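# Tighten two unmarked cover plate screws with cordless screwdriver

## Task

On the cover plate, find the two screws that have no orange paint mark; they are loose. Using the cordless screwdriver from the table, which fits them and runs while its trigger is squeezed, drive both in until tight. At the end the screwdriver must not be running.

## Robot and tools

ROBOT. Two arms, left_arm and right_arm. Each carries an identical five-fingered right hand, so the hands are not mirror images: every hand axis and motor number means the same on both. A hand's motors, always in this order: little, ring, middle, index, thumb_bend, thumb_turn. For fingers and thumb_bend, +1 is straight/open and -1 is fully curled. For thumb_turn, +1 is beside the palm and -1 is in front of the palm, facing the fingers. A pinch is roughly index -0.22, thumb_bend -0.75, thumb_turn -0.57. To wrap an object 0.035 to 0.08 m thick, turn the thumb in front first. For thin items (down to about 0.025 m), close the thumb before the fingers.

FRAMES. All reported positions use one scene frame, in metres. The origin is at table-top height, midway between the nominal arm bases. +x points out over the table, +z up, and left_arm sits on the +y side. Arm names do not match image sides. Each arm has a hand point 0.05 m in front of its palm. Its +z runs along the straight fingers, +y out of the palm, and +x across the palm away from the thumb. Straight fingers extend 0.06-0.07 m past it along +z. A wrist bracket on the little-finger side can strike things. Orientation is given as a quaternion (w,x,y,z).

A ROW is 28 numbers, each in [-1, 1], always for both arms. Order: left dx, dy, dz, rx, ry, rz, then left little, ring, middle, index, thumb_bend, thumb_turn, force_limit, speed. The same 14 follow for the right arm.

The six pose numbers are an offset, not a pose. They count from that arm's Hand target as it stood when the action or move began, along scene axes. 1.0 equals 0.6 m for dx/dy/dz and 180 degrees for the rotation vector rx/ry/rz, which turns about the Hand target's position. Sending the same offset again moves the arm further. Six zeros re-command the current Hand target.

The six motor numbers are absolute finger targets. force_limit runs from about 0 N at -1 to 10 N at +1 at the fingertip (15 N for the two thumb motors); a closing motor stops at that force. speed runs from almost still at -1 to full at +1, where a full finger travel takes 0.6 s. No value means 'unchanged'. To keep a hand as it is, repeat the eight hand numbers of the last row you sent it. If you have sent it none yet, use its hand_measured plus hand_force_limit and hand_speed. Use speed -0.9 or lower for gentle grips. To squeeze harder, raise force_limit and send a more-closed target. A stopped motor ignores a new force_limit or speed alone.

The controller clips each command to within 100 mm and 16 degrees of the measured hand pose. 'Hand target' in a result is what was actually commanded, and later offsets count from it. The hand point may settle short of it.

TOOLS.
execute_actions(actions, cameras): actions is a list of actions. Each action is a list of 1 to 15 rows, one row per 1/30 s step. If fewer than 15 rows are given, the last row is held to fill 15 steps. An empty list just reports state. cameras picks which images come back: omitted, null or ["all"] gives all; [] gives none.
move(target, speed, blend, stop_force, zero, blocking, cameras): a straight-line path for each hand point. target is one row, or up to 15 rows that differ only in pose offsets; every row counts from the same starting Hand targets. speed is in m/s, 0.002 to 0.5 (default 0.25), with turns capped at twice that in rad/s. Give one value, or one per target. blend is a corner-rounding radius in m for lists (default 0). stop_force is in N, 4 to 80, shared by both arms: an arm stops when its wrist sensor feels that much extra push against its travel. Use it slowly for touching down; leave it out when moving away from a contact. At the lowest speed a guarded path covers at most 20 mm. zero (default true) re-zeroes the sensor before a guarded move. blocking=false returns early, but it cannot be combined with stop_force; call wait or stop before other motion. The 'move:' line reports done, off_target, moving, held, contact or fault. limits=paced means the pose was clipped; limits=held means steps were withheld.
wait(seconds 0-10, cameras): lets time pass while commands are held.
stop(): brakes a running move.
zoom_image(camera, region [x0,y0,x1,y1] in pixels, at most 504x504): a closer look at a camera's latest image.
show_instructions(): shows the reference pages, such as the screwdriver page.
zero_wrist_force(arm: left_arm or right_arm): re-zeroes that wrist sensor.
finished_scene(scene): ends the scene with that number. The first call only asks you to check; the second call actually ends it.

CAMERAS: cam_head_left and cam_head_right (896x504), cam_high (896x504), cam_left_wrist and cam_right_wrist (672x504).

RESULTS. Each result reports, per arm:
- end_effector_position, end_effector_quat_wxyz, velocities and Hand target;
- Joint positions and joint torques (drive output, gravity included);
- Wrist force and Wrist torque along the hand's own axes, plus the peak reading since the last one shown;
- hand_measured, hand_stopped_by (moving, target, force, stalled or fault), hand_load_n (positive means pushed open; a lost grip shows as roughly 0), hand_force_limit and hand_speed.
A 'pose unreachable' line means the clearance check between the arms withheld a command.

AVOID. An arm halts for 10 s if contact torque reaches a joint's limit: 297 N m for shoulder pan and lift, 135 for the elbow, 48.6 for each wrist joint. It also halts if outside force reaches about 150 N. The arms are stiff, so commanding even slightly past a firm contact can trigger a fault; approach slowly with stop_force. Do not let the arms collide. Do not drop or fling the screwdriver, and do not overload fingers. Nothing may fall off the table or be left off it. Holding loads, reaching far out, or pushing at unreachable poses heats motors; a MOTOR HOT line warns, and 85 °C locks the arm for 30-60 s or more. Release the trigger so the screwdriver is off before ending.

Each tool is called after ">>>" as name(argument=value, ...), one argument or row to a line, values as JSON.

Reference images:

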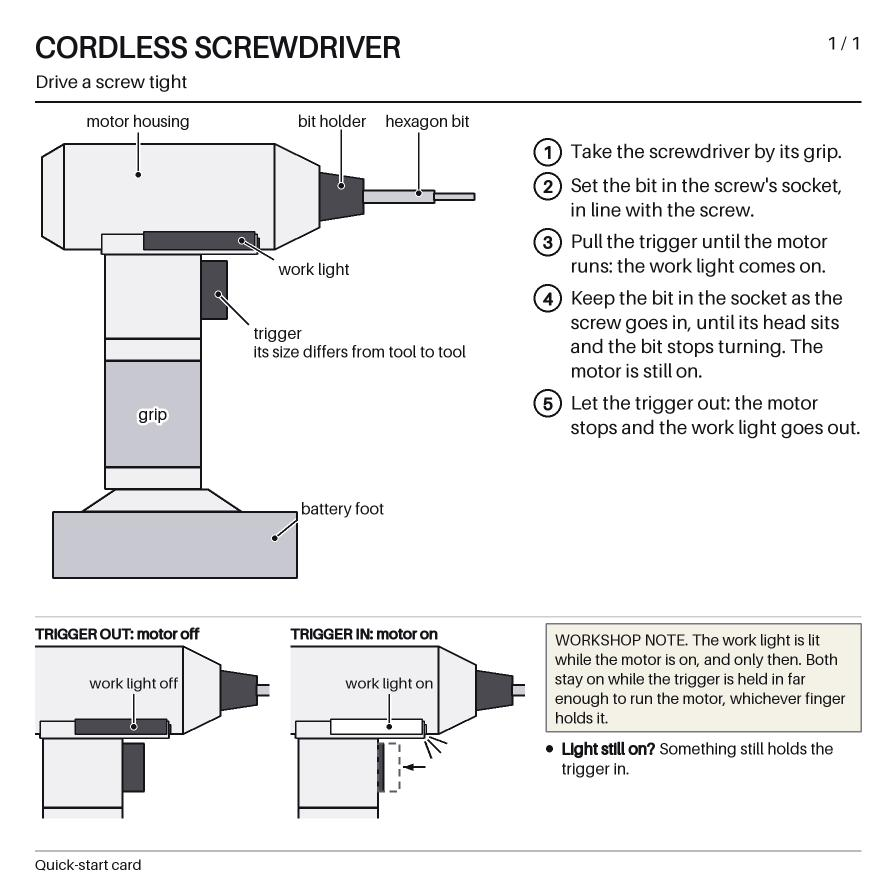

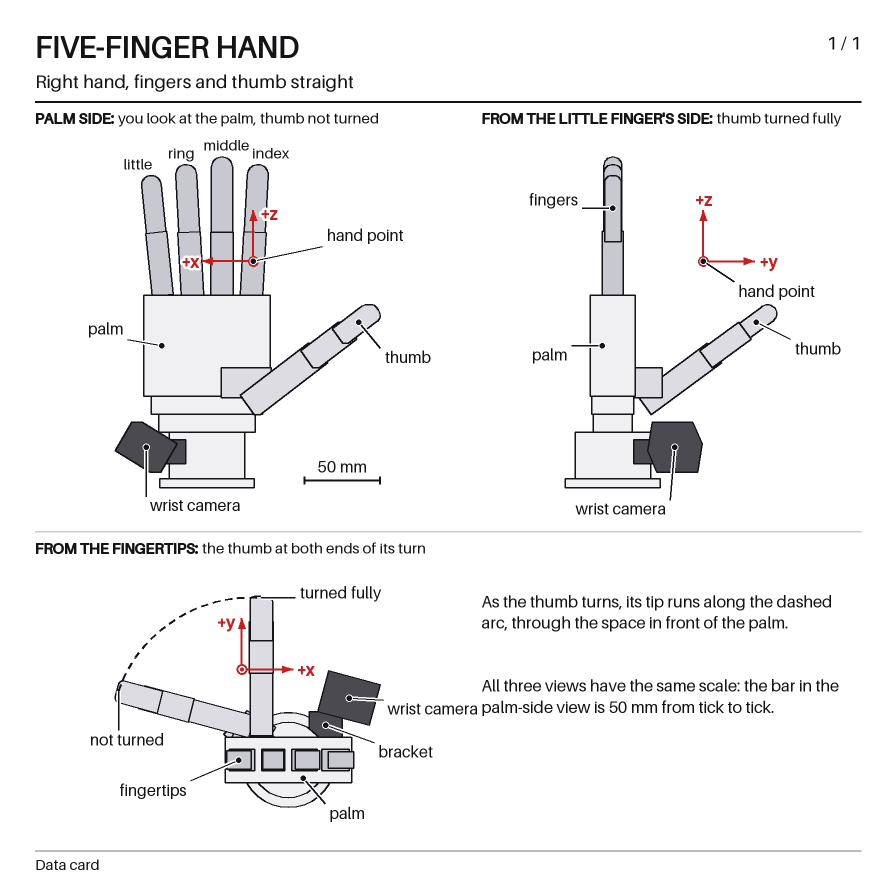

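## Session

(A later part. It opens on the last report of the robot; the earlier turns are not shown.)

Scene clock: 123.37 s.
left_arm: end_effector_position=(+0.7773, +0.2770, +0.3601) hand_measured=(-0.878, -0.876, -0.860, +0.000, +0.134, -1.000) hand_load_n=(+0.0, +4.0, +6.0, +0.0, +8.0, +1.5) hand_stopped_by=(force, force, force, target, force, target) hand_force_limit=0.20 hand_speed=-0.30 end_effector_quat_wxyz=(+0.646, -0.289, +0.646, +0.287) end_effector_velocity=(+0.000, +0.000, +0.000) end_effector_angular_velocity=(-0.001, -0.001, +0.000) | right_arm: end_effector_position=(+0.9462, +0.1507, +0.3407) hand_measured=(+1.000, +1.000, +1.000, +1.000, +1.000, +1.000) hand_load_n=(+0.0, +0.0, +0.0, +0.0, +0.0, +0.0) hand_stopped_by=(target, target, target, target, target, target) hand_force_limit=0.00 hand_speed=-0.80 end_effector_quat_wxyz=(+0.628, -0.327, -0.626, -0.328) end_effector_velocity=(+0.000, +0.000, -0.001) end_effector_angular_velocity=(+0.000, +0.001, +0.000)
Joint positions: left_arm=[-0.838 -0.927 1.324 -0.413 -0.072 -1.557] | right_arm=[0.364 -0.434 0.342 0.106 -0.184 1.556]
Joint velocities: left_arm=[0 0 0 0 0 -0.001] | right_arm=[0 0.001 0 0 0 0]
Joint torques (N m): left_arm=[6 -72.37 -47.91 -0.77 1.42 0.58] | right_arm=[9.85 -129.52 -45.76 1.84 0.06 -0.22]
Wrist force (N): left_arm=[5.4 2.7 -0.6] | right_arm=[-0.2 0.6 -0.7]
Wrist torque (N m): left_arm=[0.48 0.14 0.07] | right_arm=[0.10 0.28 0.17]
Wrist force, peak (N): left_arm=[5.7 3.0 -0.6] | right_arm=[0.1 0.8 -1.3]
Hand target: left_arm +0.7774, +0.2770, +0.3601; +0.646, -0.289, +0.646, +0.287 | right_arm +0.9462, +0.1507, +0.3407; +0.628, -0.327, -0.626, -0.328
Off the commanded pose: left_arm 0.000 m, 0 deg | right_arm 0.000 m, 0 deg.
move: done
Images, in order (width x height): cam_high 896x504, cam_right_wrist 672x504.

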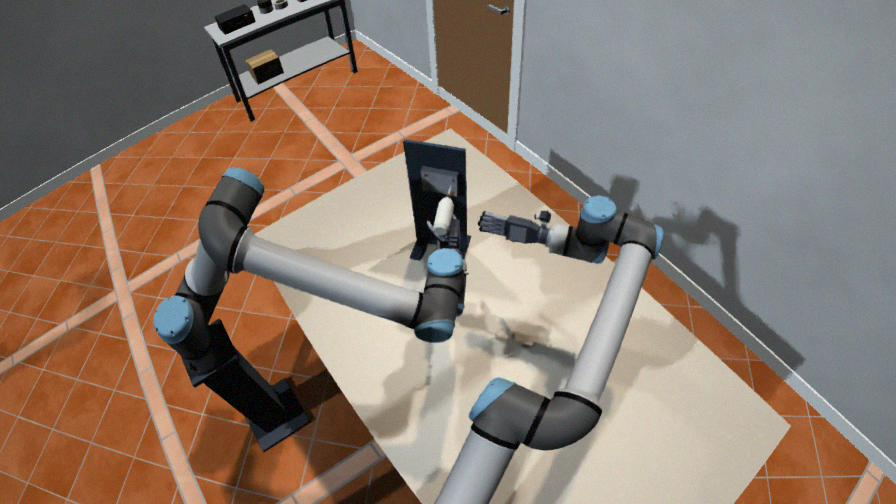

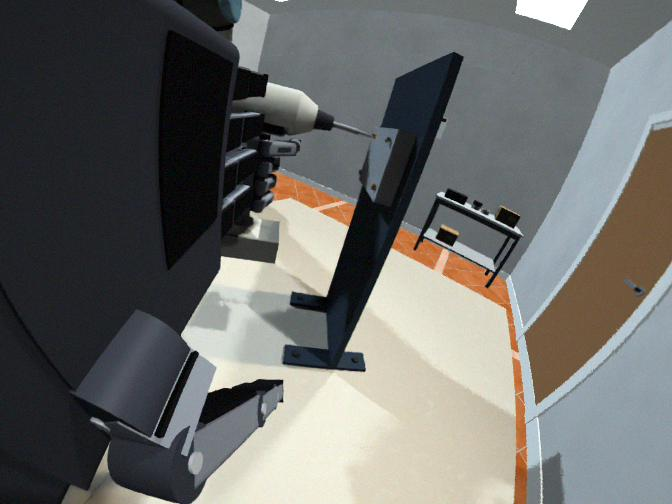

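>>> wait(
  seconds=0.1,
  cameras=["cam_head_left", "cam_head_right"],
)

>>> zoom_image(
  camera="cam_head_left",
  region=[260, 70, 420, 230],
)

>>> zoom_image(
  camera="cam_head_right",
  region=[260, 70, 420, 230],
)

Scene clock: 124.30 s.
left_arm: end_effector_position=(+0.7774, +0.2770, +0.3601) hand_measured=(-0.878, -0.876, -0.860, +0.000, +0.134, -1.000) hand_load_n=(+0.0, +4.0, +6.0, +0.0, +8.0, +1.5) hand_stopped_by=(force, force, force, target, force, target) hand_force_limit=0.20 hand_speed=-0.30 end_effector_quat_wxyz=(+0.646, -0.289, +0.646, +0.287) end_effector_velocity=(+0.000, +0.000, +0.000) end_effector_angular_velocity=(+0.000, +0.000, +0.000) | right_arm: end_effector_position=(+0.9462, +0.1507, +0.3407) hand_measured=(+1.000, +1.000, +1.000, +1.000, +1.000, +1.000) hand_load_n=(+0.0, +0.0, +0.0, +0.0, +0.0, +0.0) hand_stopped_by=(target, target, target, target, target, target) hand_force_limit=0.00 hand_speed=-0.80 end_effector_quat_wxyz=(+0.628, -0.327, -0.626, -0.328) end_effector_velocity=(+0.000, +0.000, +0.002) end_effector_angular_velocity=(+0.002, -0.003, +0.000)
Joint positions: left_arm=[-0.838 -0.927 1.324 -0.413 -0.072 -1.557] | right_arm=[0.364 -0.434 0.342 0.106 -0.184 1.556]
Joint velocities: left_arm=[0 0 0 0 0 0] | right_arm=[0 -0.002 0 -0.001 0 0]
Joint torques (N m): left_arm=[10.82 -70.22 -35.89 -2.59 -0.61 4.22] | right_arm=[11.34 -129.28 -45.84 1.8 0.17 -0.46]
Wrist force (N): left_arm=[5.0 3.1 -0.7] | right_arm=[-0.3 0.5 -0.7]
Wrist torque (N m): left_arm=[0.54 0.20 0.06] | right_arm=[0.10 0.29 0.16]
Wrist force, peak (N): left_arm=[5.5 3.0 -1.0] | right_arm=[-0.2 0.6 -1.2]
Hand target: left_arm +0.7774, +0.2770, +0.3601; +0.646, -0.289, +0.646, +0.287 | right_arm +0.9462, +0.1507, +0.3407; +0.628, -0.327, -0.626, -0.328
Off the commanded pose: left_arm 0.000 m, 0 deg | right_arm 0.000 m, 0 deg.
wait: 0.10 s; at rest from the start
Images, in order (width x height): cam_head_left 896x504, cam_head_right 896x504.

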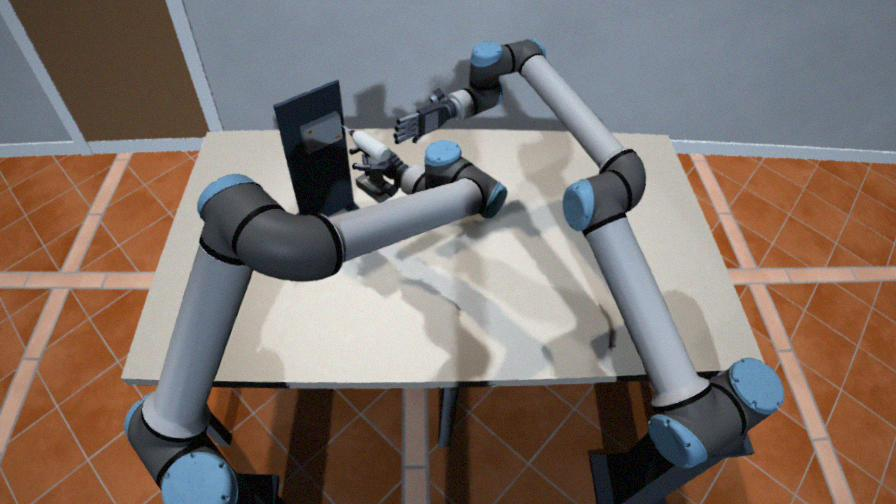

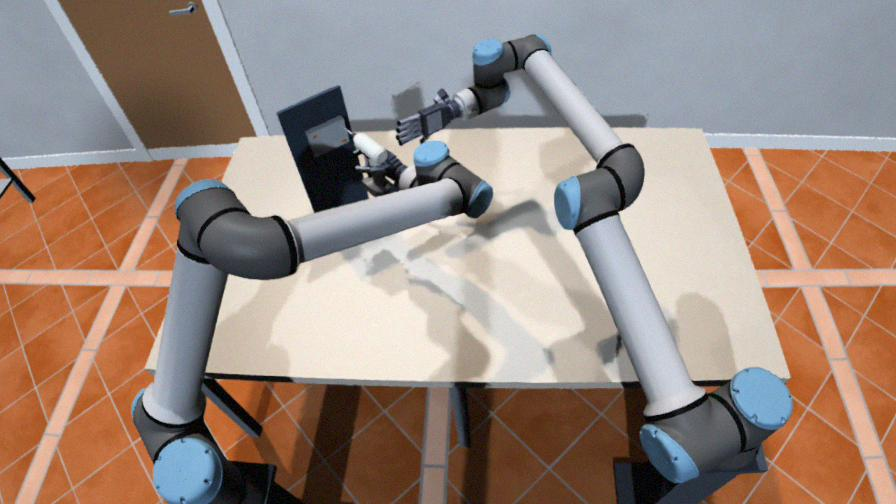

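Scaled by 3.150.

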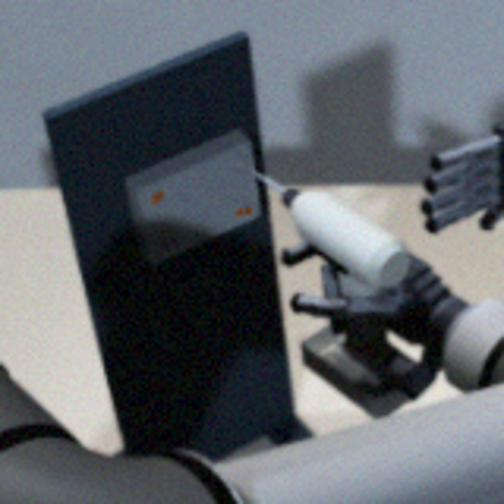

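Scaled by 3.150.

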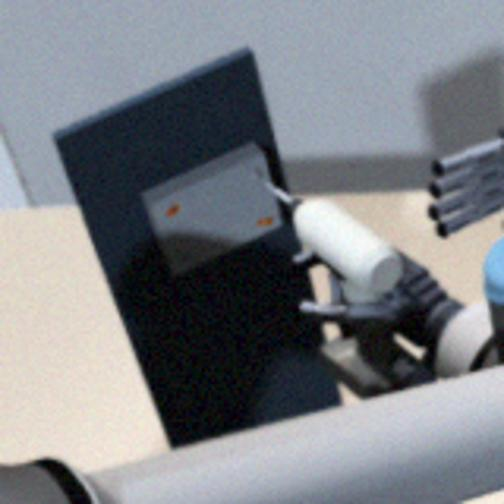

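>>> move(
  target=[0.008,0.0252,0,0,0,-0.05,-0.98,-0.98,-0.98,0.0,-1,-1,0.2,-0.3,0,0,0,0,0,0,1,1,1,1,1,1,0,-0.8],
  speed=0.06,
  cameras=["cam_high","cam_right_wrist","cam_head_right"],
)

>>> zoom_image(
  camera="cam_high",
  region=[420, 160, 470, 210],
)

>>> zoom_image(
  camera="cam_right_wrist",
  region=[345, 100, 405, 160],
)

>>> zoom_image(
  camera="cam_head_right",
  region=[310, 100, 370, 160],
)

Scene clock: 127.00 s.
left_arm: end_effector_position=(+0.7822, +0.2923, +0.3603) hand_measured=(-0.878, -0.876, -0.860, +0.000, +0.134, -1.000) hand_load_n=(+0.0, +4.0, +6.0, +0.0, +8.0, +1.5) hand_stopped_by=(force, force, force, target, force, target) hand_force_limit=0.20 hand_speed=-0.30 end_effector_quat_wxyz=(+0.666, -0.237, +0.666, +0.236) end_effector_velocity=(+0.000, +0.000, +0.000) end_effector_angular_velocity=(+0.002, +0.001, +0.001) | right_arm: end_effector_position=(+0.9462, +0.1507, +0.3407) hand_measured=(+1.000, +1.000, +1.000, +1.000, +1.000, +1.000) hand_load_n=(+0.0, +0.0, +0.0, +0.0, +0.0, +0.0) hand_stopped_by=(target, target, target, target, target, target) hand_force_limit=0.00 hand_speed=-0.80 end_effector_quat_wxyz=(+0.628, -0.327, -0.626, -0.328) end_effector_velocity=(+0.000, +0.000, +0.000) end_effector_angular_velocity=(+0.001, -0.002, +0.000)
Joint positions: left_arm=[-0.832 -0.995 1.438 -0.432 0.091 -1.584] | right_arm=[0.364 -0.434 0.342 0.106 -0.184 1.556]
Joint velocities: left_arm=[0 0.001 0 0 0 0.002] | right_arm=[0 0 0 -0.001 0 0]
Joint torques (N m): left_arm=[-4.21 -81.02 -33.92 0.64 -1.53 0.56] | right_arm=[11.59 -127.08 -45.25 1.73 0.04 -0.31]
Wrist force (N): left_arm=[5.2 2.8 -0.9] | right_arm=[0.1 0.7 -0.7]
Wrist torque (N m): left_arm=[0.51 0.18 0.04] | right_arm=[0.13 0.24 0.19]
Wrist force, peak (N): left_arm=[5.8 2.6 -0.5] | right_arm=[-0.2 0.6 -1.5]
Hand target: left_arm +0.7822, +0.2922, +0.3602; +0.666, -0.237, +0.666, +0.236 | right_arm +0.9462, +0.1507, +0.3407; +0.628, -0.327, -0.626, -0.328
Off the commanded pose: left_arm 0.000 m, 0 deg | right_arm 0.000 m, 0 deg.
move: done
Images, in order (width x height): cam_head_right 896x504, cam_high 896x504, cam_right_wrist 672x504.

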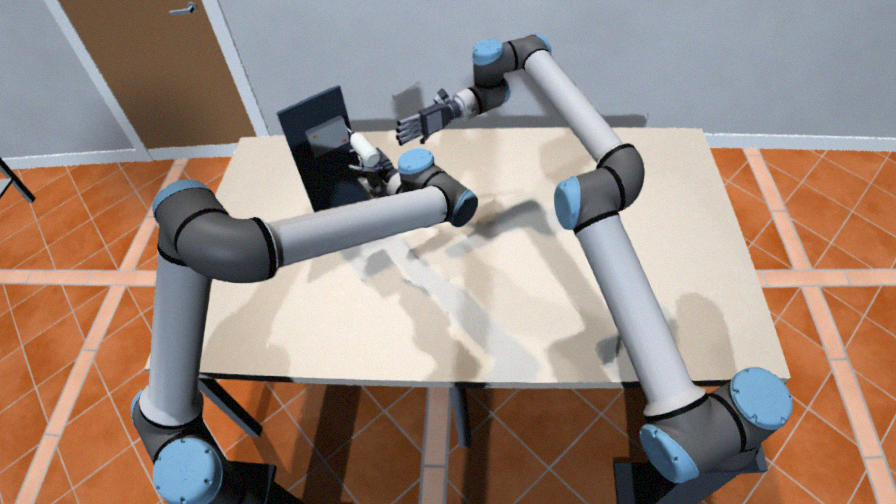

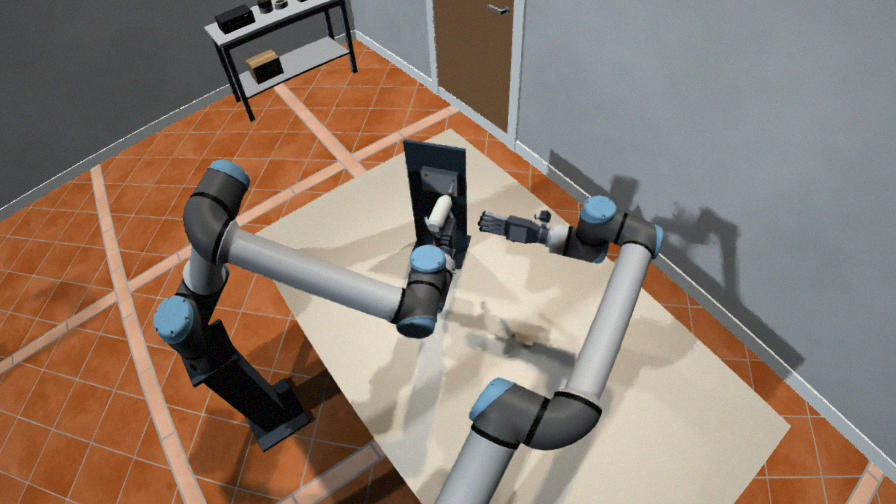

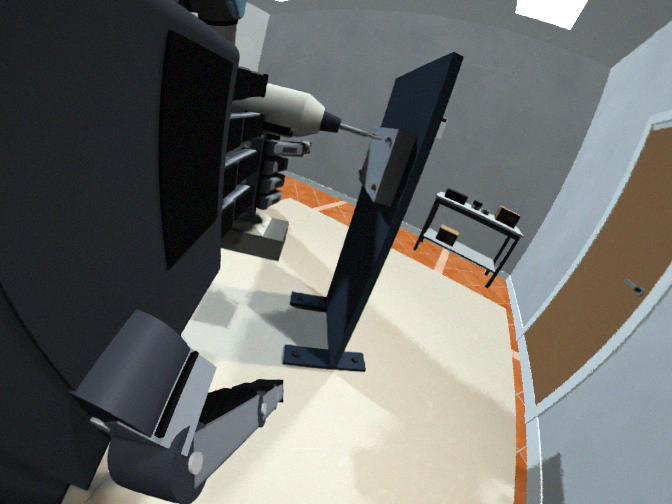

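Scaled by 10.080.

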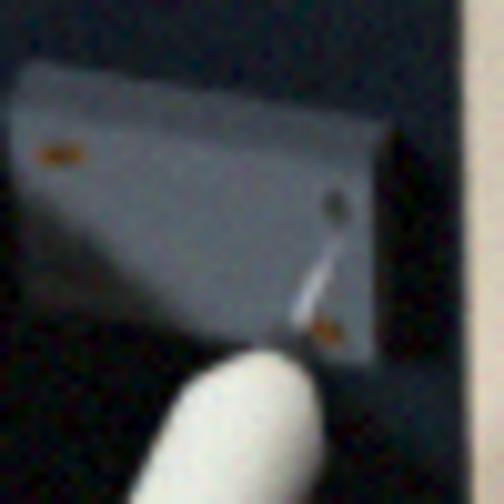

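Scaled by 8.400 from the camera's 672x504 image, which has a finer 960x720 frame.

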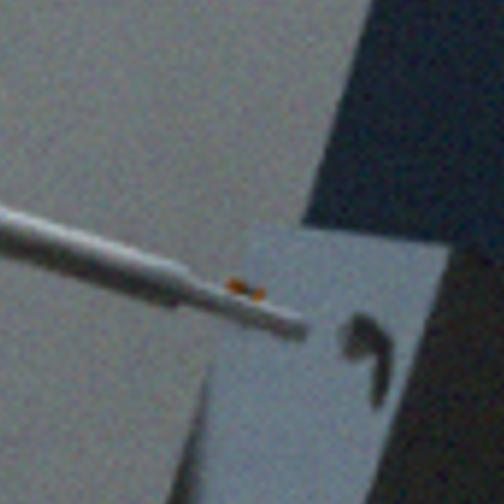

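Scaled by 8.400.

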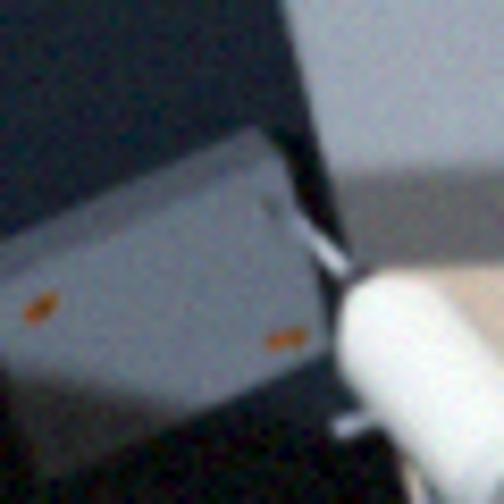

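>>> move(
  target=[0.0214,0.0158,0,0,0,0,-0.98,-0.98,-0.98,0.0,-1,-1,0.2,-0.3,0,0,0,0,0,0,1,1,1,1,1,1,0,-0.8],
  speed=0.01,
  stop_force=6,
  cameras=["cam_high","cam_right_wrist","cam_head_right"],
)

>>> zoom_image(
  camera="cam_high",
  region=[420, 160, 470, 210],
)

>>> zoom_image(
  camera="cam_right_wrist",
  region=[345, 100, 405, 160],
)

>>> zoom_image(
  camera="cam_head_right",
  region=[310, 100, 370, 160],
)

Scene clock: 130.13 s.
left_arm: end_effector_position=(+0.7937, +0.3006, +0.3602) hand_measured=(-0.878, -0.876, -0.860, +0.000, +0.134, -1.000) hand_load_n=(+0.0, +4.0, +6.0, +0.0, +8.0, +1.0) hand_stopped_by=(force, force, force, target, force, target) hand_force_limit=0.20 hand_speed=-0.30 end_effector_quat_wxyz=(+0.666, -0.237, +0.666, +0.236) end_effector_velocity=(+0.000, -0.001, +0.000) end_effector_angular_velocity=(+0.001, +0.001, -0.001) | right_arm: end_effector_position=(+0.9462, +0.1507, +0.3407) hand_measured=(+1.000, +1.000, +1.000, +1.000, +1.000, +1.000) hand_load_n=(+0.0, +0.0, +0.0, +0.0, +0.0, +0.0) hand_stopped_by=(target, target, target, target, target, target) hand_force_limit=0.00 hand_speed=-0.80 end_effector_quat_wxyz=(+0.628, -0.327, -0.626, -0.328) end_effector_velocity=(+0.000, +0.000, -0.002) end_effector_angular_velocity=(-0.001, +0.001, +0.000)
Joint positions: left_arm=[-0.815 -0.988 1.427 -0.43 0.107 -1.581] | right_arm=[0.364 -0.434 0.342 0.106 -0.184 1.556]
Joint velocities: left_arm=[-0.001 0 0 0 0 0.001] | right_arm=[0 0.002 0 0 0 0]
Joint torques (N m): left_arm=[-11.84 -99.49 -30.39 -3.62 -2.26 -2.58] | right_arm=[11.45 -124.34 -45.97 1.44 0.02 -0.4]
Wrist force (N): left_arm=[6.0 3.2 -3.0] | right_arm=[0.0 0.8 -1.4]
Wrist torque (N m): left_arm=[0.50 0.17 0.05] | right_arm=[0.18 0.28 0.19]
Wrist force, peak (N): left_arm=[10.4 3.4 -14.6] | right_arm=[0.1 0.9 -1.4]
Hand target: left_arm +0.7937, +0.3006, +0.3602; +0.666, -0.237, +0.666, +0.236 | right_arm +0.9462, +0.1507, +0.3407; +0.628, -0.327, -0.626, -0.328
Off the commanded pose: left_arm 0.002 m, 0 deg | right_arm 0.000 m, 0 deg.
move: contact (left_arm)
Images, in order (width x height): cam_head_right 896x504, cam_high 896x504, cam_right_wrist 672x504.

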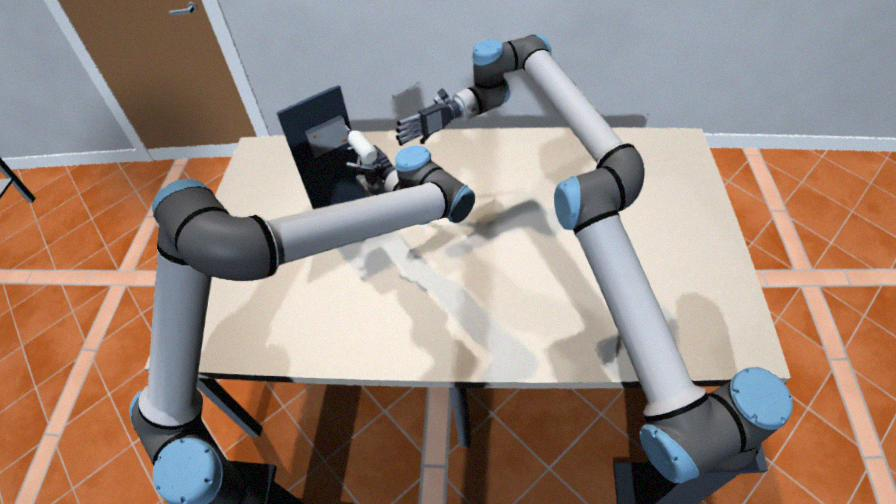

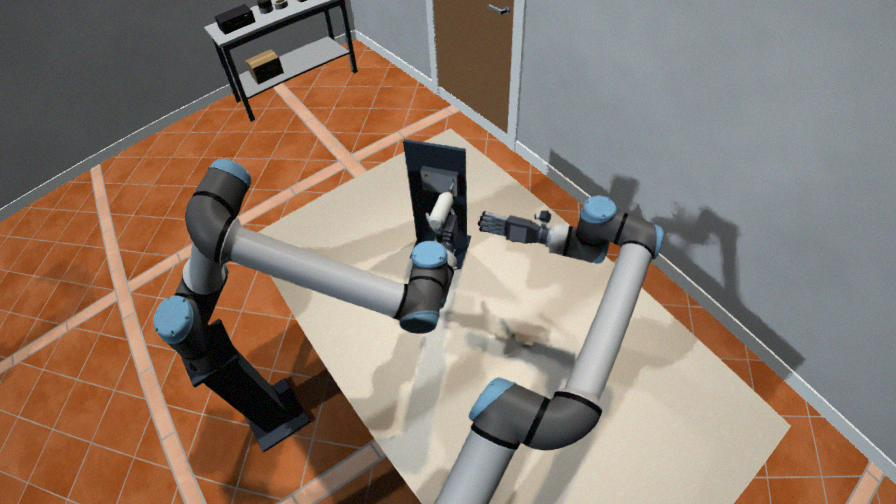

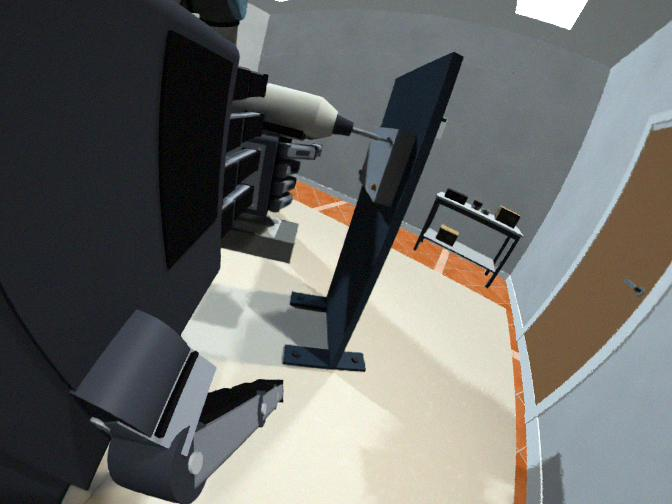

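Scaled by 10.080.

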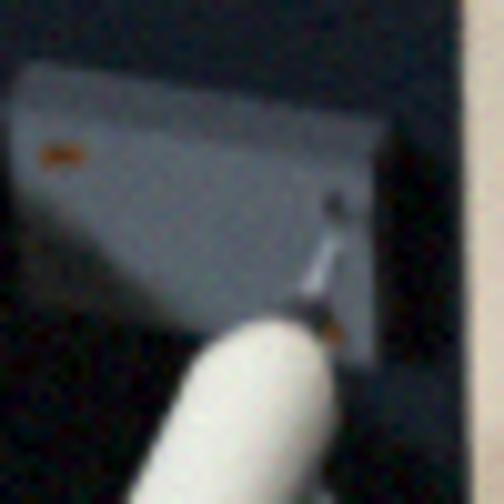

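Scaled by 8.400 from the camera's 672x504 image, which has a finer 960x720 frame.

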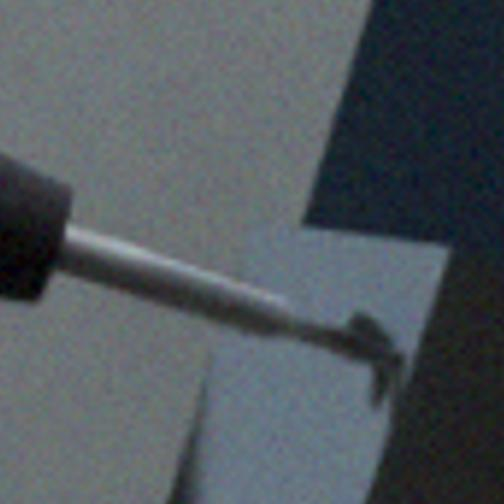

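Scaled by 8.400.

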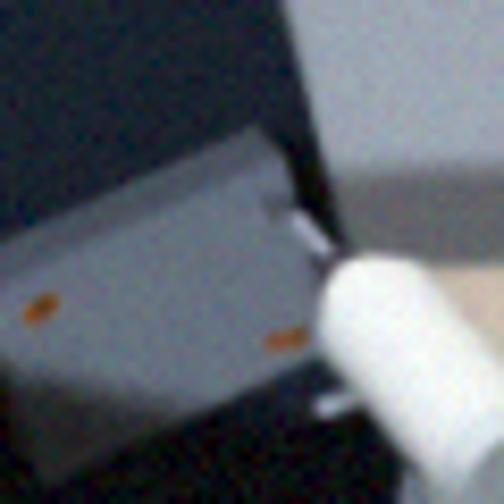

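>>> move(
  target=[
    [-0.0134,-0.0099,0,0,0,0,-0.98,-0.98,-0.98,0.0,-1,-1,0.2,-0.3,0,0,0,0,0,0,1,1,1,1,1,1,0,-0.8],
    [-0.0159,-0.0066,0.0017,0,0,0,-0.98,-0.98,-0.98,0.0,-1,-1,0.2,-0.3,0,0,0,0,0,0,1,1,1,1,1,1,0,-0.8],
  ],
  speed=0.05,
  cameras=["cam_right_wrist"],
)

>>> zoom_image(
  camera="cam_right_wrist",
  region=[345, 100, 405, 160],
)

>>> move(
  target=[0.0174,0.0128,0,0,0,0,-0.98,-0.98,-0.98,0.0,-1,-1,0.2,-0.3,0,0,0,0,0,0,1,1,1,1,1,1,0,-0.8],
  speed=0.01,
  stop_force=6,
  cameras=["cam_high","cam_right_wrist"],
)

>>> zoom_image(
  camera="cam_right_wrist",
  region=[345, 100, 405, 160],
)

>>> zoom_image(
  camera="cam_high",
  region=[420, 160, 470, 210],
)

Scene clock: 131.83 s.
left_arm: end_effector_position=(+0.7840, +0.2967, +0.3613) hand_measured=(-0.878, -0.876, -0.860, +0.000, +0.134, -1.000) hand_load_n=(+0.0, +4.5, +6.5, +0.0, +7.5, +1.0) hand_stopped_by=(force, force, force, target, force, target) hand_force_limit=0.20 hand_speed=-0.30 end_effector_quat_wxyz=(+0.666, -0.237, +0.666, +0.236) end_effector_velocity=(+0.000, +0.000, -0.001) end_effector_angular_velocity=(+0.003, +0.002, +0.000) | right_arm: end_effector_position=(+0.9462, +0.1507, +0.3407) hand_measured=(+1.000, +1.000, +1.000, +1.000, +1.000, +1.000) hand_load_n=(+0.0, +0.0, +0.0, +0.0, +0.0, +0.0) hand_stopped_by=(target, target, target, target, target, target) hand_force_limit=0.00 hand_speed=-0.80 end_effector_quat_wxyz=(+0.628, -0.327, -0.626, -0.328) end_effector_velocity=(+0.000, +0.000, -0.002) end_effector_angular_velocity=(-0.001, +0.001, +0.000)
Joint positions: left_arm=[-0.827 -0.998 1.441 -0.433 0.096 -1.583] | right_arm=[0.364 -0.434 0.342 0.106 -0.184 1.556]
Joint velocities: left_arm=[0 0.001 0 -0.001 0 0.003] | right_arm=[0 0.001 0 0 0 0]
Joint torques (N m): left_arm=[5.51 -64.84 -53.75 -3.67 1.9 4.31] | right_arm=[11.61 -122.51 -45.22 1.47 0.24 -0.34]
Wrist force (N): left_arm=[5.0 2.7 -0.7] | right_arm=[0.0 0.5 -0.8]
Wrist torque (N m): left_arm=[0.48 0.21 0.03] | right_arm=[0.10 0.25 0.18]
Wrist force, peak (N): left_arm=[6.3 3.2 -3.2] | right_arm=[0.0 0.3 -1.4]
Hand target: left_arm +0.7841, +0.2967, +0.3613; +0.666, -0.237, +0.666, +0.236 | right_arm +0.9462, +0.1507, +0.3407; +0.628, -0.327, -0.626, -0.328
Off the commanded pose: left_arm 0.000 m, 0 deg | right_arm 0.000 m, 0 deg.
move: done
Images, in order (width x height): cam_right_wrist 672x504.

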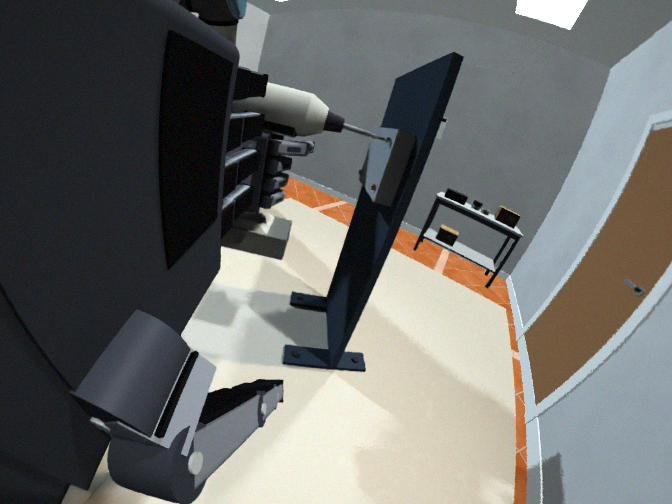

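Scaled by 8.400 from the camera's 672x504 image, which has a finer 960x720 frame.

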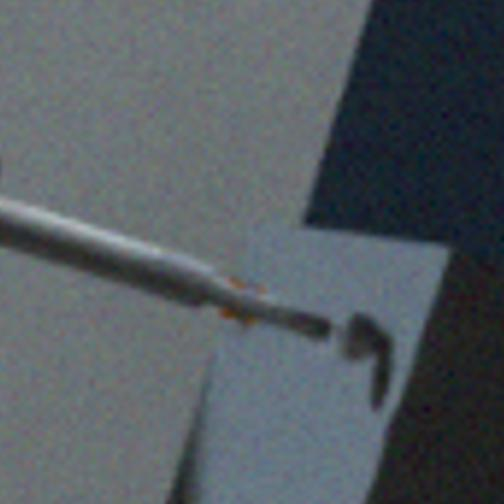

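Scene clock: 133.97 s.
left_arm: end_effector_position=(+0.7922, +0.3026, +0.3613) hand_measured=(-0.878, -0.876, -0.860, +0.000, +0.134, -1.000) hand_load_n=(+0.0, +4.0, +5.5, +0.0, +8.0, +0.5) hand_stopped_by=(force, force, force, target, force, target) hand_force_limit=0.20 hand_speed=-0.30 end_effector_quat_wxyz=(+0.666, -0.237, +0.666, +0.236) end_effector_velocity=(+0.000, -0.001, +0.000) end_effector_angular_velocity=(+0.000, +0.000, -0.001) | right_arm: end_effector_position=(+0.9462, +0.1507, +0.3407) hand_measured=(+1.000, +1.000, +1.000, +1.000, +1.000, +1.000) hand_load_n=(+0.0, +0.0, +0.0, +0.0, +0.0, +0.0) hand_stopped_by=(target, target, target, target, target, target) hand_force_limit=0.00 hand_speed=-0.80 end_effector_quat_wxyz=(+0.628, -0.327, -0.626, -0.328) end_effector_velocity=(+0.000, +0.000, +0.000) end_effector_angular_velocity=(+0.000, -0.001, +0.000)
Joint positions: left_arm=[-0.815 -0.993 1.432 -0.431 0.108 -1.581] | right_arm=[0.364 -0.434 0.342 0.106 -0.184 1.556]
Joint velocities: left_arm=[-0.001 0 0 0 0.001 0] | right_arm=[0 0 0 -0.001 0 0]
Joint torques (N m): left_arm=[-11.74 -102.99 -30.97 -3.43 -2.04 -1.01] | right_arm=[12.39 -123.56 -45.48 1.37 0.17 -0.43]
Wrist force (N): left_arm=[6.4 3.1 -4.2] | right_arm=[-0.2 0.6 -0.7]
Wrist torque (N m): left_arm=[0.48 0.14 0.05] | right_arm=[0.10 0.30 0.17]
Wrist force, peak (N): left_arm=[10.3 4.2 -15.6] | right_arm=[0.0 1.1 -0.9]
Hand target: left_arm +0.7922, +0.3026, +0.3613; +0.666, -0.237, +0.666, +0.236 | right_arm +0.9462, +0.1507, +0.3407; +0.628, -0.327, -0.626, -0.328
Off the commanded pose: left_arm 0.003 m, 0 deg | right_arm 0.000 m, 0 deg.
move: contact (left_arm)
Images, in order (width x height): cam_high 896x504, cam_right_wrist 672x504.

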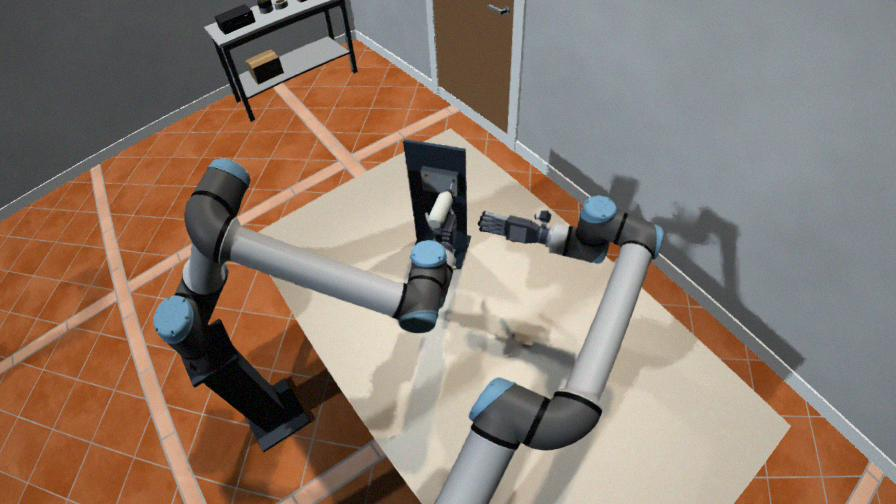

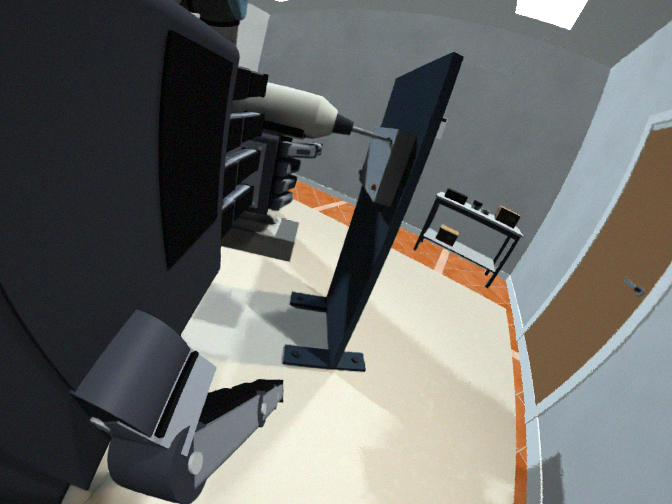

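Scaled by 8.400 from the camera's 672x504 image, which has a finer 960x720 frame.

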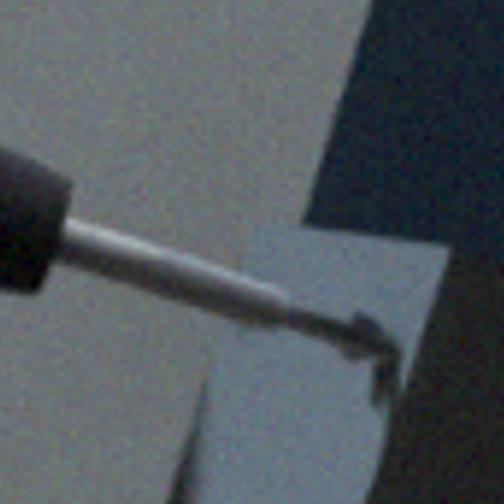

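Scaled by 10.080.

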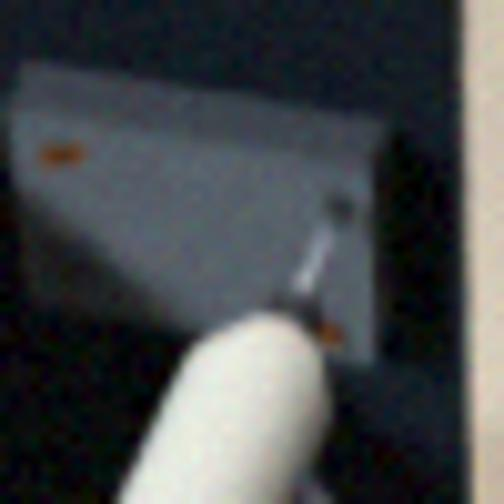

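>>> move(
  target=[-0.0034,-0.0025,0,0,0,0,-0.98,-0.98,-0.98,0.0,-1,-1,0.2,-0.3,0,0,0,0,0,0,1,1,1,1,1,1,0,-0.8],
  speed=0.05,
  cameras=[],
)

>>> move(
  target=[-0.012,0.016,0,0,0,0,-0.98,-0.98,-0.98,0.0,-1,-1,0.2,-0.3,0,0,0,0,0,0,1,1,1,1,1,1,0,-0.8],
  speed=0.01,
  stop_force=4,
  cameras=["cam_right_wrist"],
)

>>> zoom_image(
  camera="cam_right_wrist",
  region=[345, 100, 405, 160],
)

Scene clock: 135.07 s.
left_arm: end_effector_position=(+0.7902, +0.3011, +0.3613) hand_measured=(-0.878, -0.876, -0.860, +0.000, +0.134, -1.000) hand_load_n=(+0.0, +4.5, +6.0, +0.0, +8.0, +1.0) hand_stopped_by=(force, force, force, target, force, target) hand_force_limit=0.20 hand_speed=-0.30 end_effector_quat_wxyz=(+0.666, -0.237, +0.666, +0.236) end_effector_velocity=(+0.000, +0.000, +0.000) end_effector_angular_velocity=(+0.000, +0.000, +0.000) | right_arm: end_effector_position=(+0.9462, +0.1507, +0.3407) hand_measured=(+1.000, +1.000, +1.000, +1.000, +1.000, +1.000) hand_load_n=(+0.0, +0.0, -0.5, +0.0, +0.0, +0.0) hand_stopped_by=(target, target, target, target, target, target) hand_force_limit=0.00 hand_speed=-0.80 end_effector_quat_wxyz=(+0.628, -0.327, -0.626, -0.328) end_effector_velocity=(+0.000, +0.000, +0.000) end_effector_angular_velocity=(+0.000, +0.000, +0.000)
Joint positions: left_arm=[-0.818 -0.994 1.434 -0.432 0.105 -1.582] | right_arm=[0.364 -0.434 0.342 0.106 -0.184 1.556]
Joint velocities: left_arm=[0 0 0 0 -0.001 0] | right_arm=[0 0 0 0 0 0]
Joint torques (N m): left_arm=[-5.05 -97.21 -30.67 -3.76 -0.92 -2.33] | right_arm=[12.02 -123.29 -45.45 1.38 -0.04 -0.28]
Wrist force (N): left_arm=[5.2 2.3 -0.5] | right_arm=[-0.3 0.5 -1.0]
Wrist torque (N m): left_arm=[0.40 0.17 0.02] | right_arm=[0.10 0.31 0.17]
Wrist force, peak (N): left_arm=[6.4 3.6 -4.3] | right_arm=[-0.4 0.8 -1.2]
Hand target: left_arm +0.7902, +0.3011, +0.3613; +0.666, -0.237, +0.666, +0.236 | right_arm +0.9462, +0.1507, +0.3407; +0.628, -0.327, -0.626, -0.328
Off the commanded pose: left_arm 0.000 m, 0 deg | right_arm 0.000 m, 0 deg.
move: done
No camera images: "cameras" was empty.

Scene clock: 137.27 s.
left_arm: end_effector_position=(+0.7849, +0.3082, +0.3613) hand_measured=(-0.878, -0.876, -0.860, +0.000, +0.134, -1.000) hand_load_n=(+0.0, +5.5, +6.0, +0.0, +8.5, +2.0) hand_stopped_by=(force, force, force, target, force, target) hand_force_limit=0.20 hand_speed=-0.30 end_effector_quat_wxyz=(+0.666, -0.237, +0.666, +0.236) end_effector_velocity=(+0.000, +0.000, +0.000) end_effector_angular_velocity=(+0.000, +0.000, +0.000) | right_arm: end_effector_position=(+0.9462, +0.1507, +0.3407) hand_measured=(+1.000, +1.000, +1.000, +1.000, +1.000, +1.000) hand_load_n=(+0.0, +0.0, +0.0, +0.0, +0.0, +0.0) hand_stopped_by=(target, target, target, target, target, target) hand_force_limit=0.00 hand_speed=-0.80 end_effector_quat_wxyz=(+0.628, -0.327, -0.626, -0.328) end_effector_velocity=(+0.000, +0.000, +0.000) end_effector_angular_velocity=(+0.000, -0.001, +0.000)
Joint positions: left_arm=[-0.816 -1.007 1.455 -0.439 0.107 -1.582] | right_arm=[0.364 -0.434 0.342 0.106 -0.184 1.556]
Joint velocities: left_arm=[0 0 0 0 0 0] | right_arm=[0 0 0 -0.001 0 0]
Joint torques (N m): left_arm=[-14.93 -64.75 -52.53 2.87 -2.84 -0.39] | right_arm=[12.39 -123.35 -46.02 1.07 0.12 -0.32]
Wrist force (N): left_arm=[5.5 -0.1 -0.8] | right_arm=[-0.2 0.2 -1.0]
Wrist torque (N m): left_arm=[0.65 0.15 0.14] | right_arm=[0.06 0.29 0.16]
Wrist force, peak (N): left_arm=[5.9 0.4 -1.5] | right_arm=[-0.1 0.9 -1.2]
Hand target: left_arm +0.7849, +0.3082, +0.3613; +0.666, -0.237, +0.666, +0.236 | right_arm +0.9462, +0.1507, +0.3407; +0.628, -0.327, -0.626, -0.328
Off the commanded pose: left_arm 0.003 m, 0 deg | right_arm 0.000 m, 0 deg.
move: contact (left_arm)
Images, in order (width x height): cam_right_wrist 672x504.

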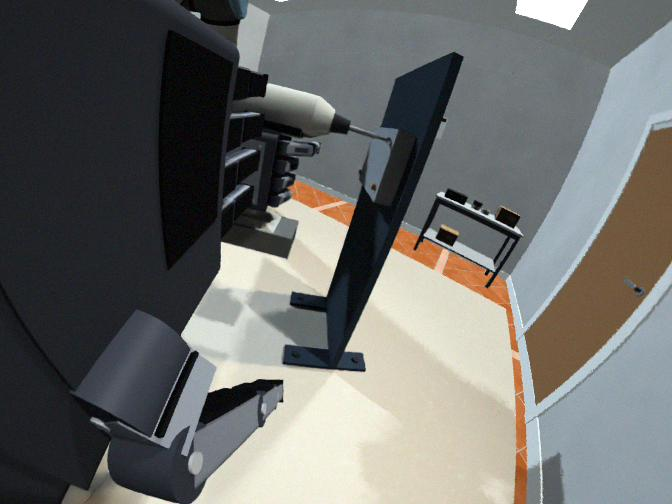

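Scaled by 8.400 from the camera's 672x504 image, which has a finer 960x720 frame.

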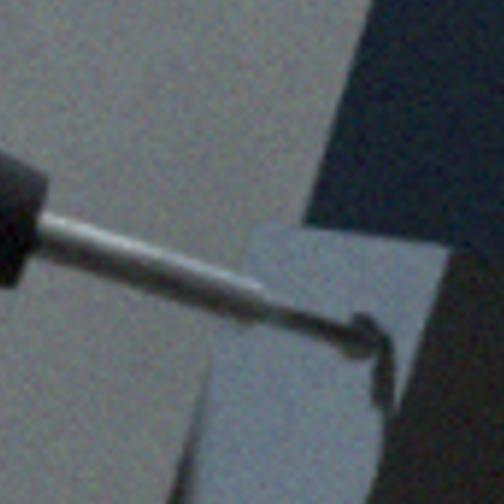

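>>> wait(
  seconds=0.1,
  cameras=["cam_high","cam_head_right"],
)

>>> zoom_image(
  camera="cam_high",
  region=[420, 160, 470, 210],
)

>>> zoom_image(
  camera="cam_head_right",
  region=[310, 100, 370, 160],
)

Scene clock: 137.57 s.
left_arm: end_effector_position=(+0.7849, +0.3082, +0.3613) hand_measured=(-0.878, -0.876, -0.860, +0.000, +0.134, -1.000) hand_load_n=(+0.0, +5.5, +6.0, +0.5, +8.5, +2.0) hand_stopped_by=(force, force, force, target, force, target) hand_force_limit=0.20 hand_speed=-0.30 end_effector_quat_wxyz=(+0.666, -0.237, +0.666, +0.236) end_effector_velocity=(+0.000, +0.000, +0.000) end_effector_angular_velocity=(+0.000, +0.000, +0.000) | right_arm: end_effector_position=(+0.9462, +0.1507, +0.3407) hand_measured=(+1.000, +1.000, +1.000, +1.000, +1.000, +1.000) hand_load_n=(+0.0, +0.0, +0.0, +0.0, +0.0, +0.0) hand_stopped_by=(target, target, target, target, target, target) hand_force_limit=0.00 hand_speed=-0.80 end_effector_quat_wxyz=(+0.628, -0.327, -0.626, -0.328) end_effector_velocity=(+0.000, +0.000, +0.000) end_effector_angular_velocity=(+0.000, +0.000, +0.000)
Joint positions: left_arm=[-0.816 -1.007 1.455 -0.439 0.106 -1.582] | right_arm=[0.364 -0.434 0.342 0.106 -0.184 1.556]
Joint velocities: left_arm=[0 0 0 0 0 0] | right_arm=[0 0 0 -0.001 0 0]
Joint torques (N m): left_arm=[-13.29 -65.79 -50.93 2.63 -3.12 -0.97] | right_arm=[12.56 -123.64 -45.83 1.13 0.08 -0.45]
Wrist force (N): left_arm=[5.5 0.3 -1.0] | right_arm=[-0.2 0.7 -0.8]
Wrist torque (N m): left_arm=[0.72 0.14 0.15] | right_arm=[0.13 0.28 0.18]
Wrist force, peak (N): left_arm=[5.9 0.6 -0.8] | right_arm=[-0.7 0.7 -1.0]
Hand target: left_arm +0.7849, +0.3082, +0.3613; +0.666, -0.237, +0.666, +0.236 | right_arm +0.9462, +0.1507, +0.3407; +0.628, -0.327, -0.626, -0.328
Off the commanded pose: left_arm 0.003 m, 0 deg | right_arm 0.000 m, 0 deg.
wait: 0.10 s; at rest from the start
Images, in order (width x height): cam_head_right 896x504, cam_high 896x504.

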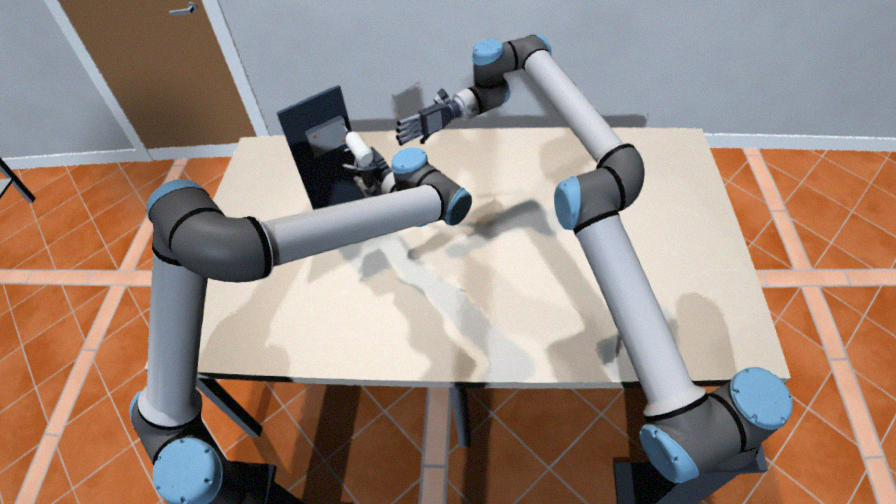

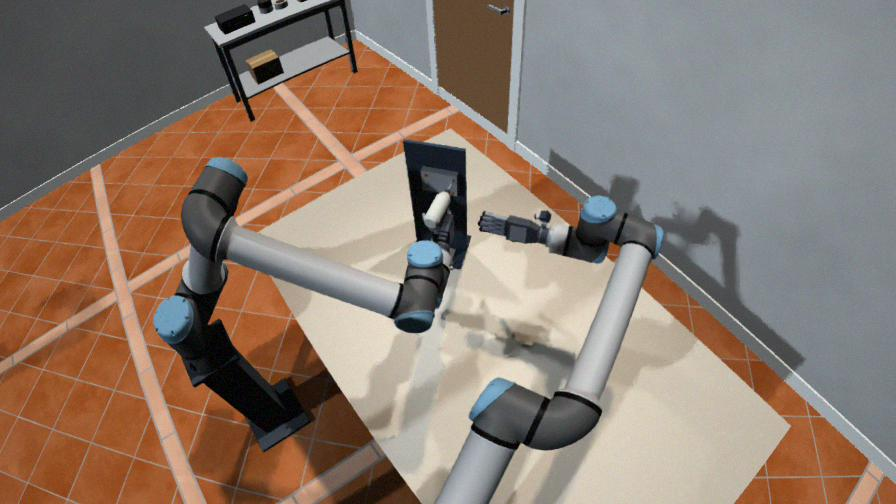

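Scaled by 10.080.

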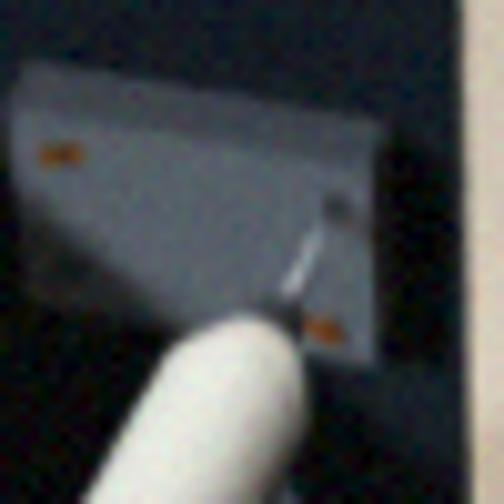

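Scaled by 8.400.

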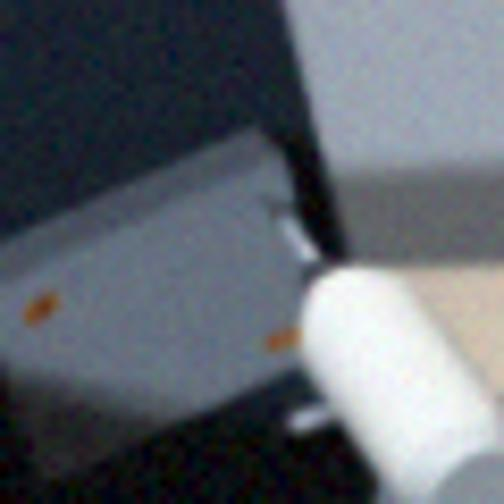

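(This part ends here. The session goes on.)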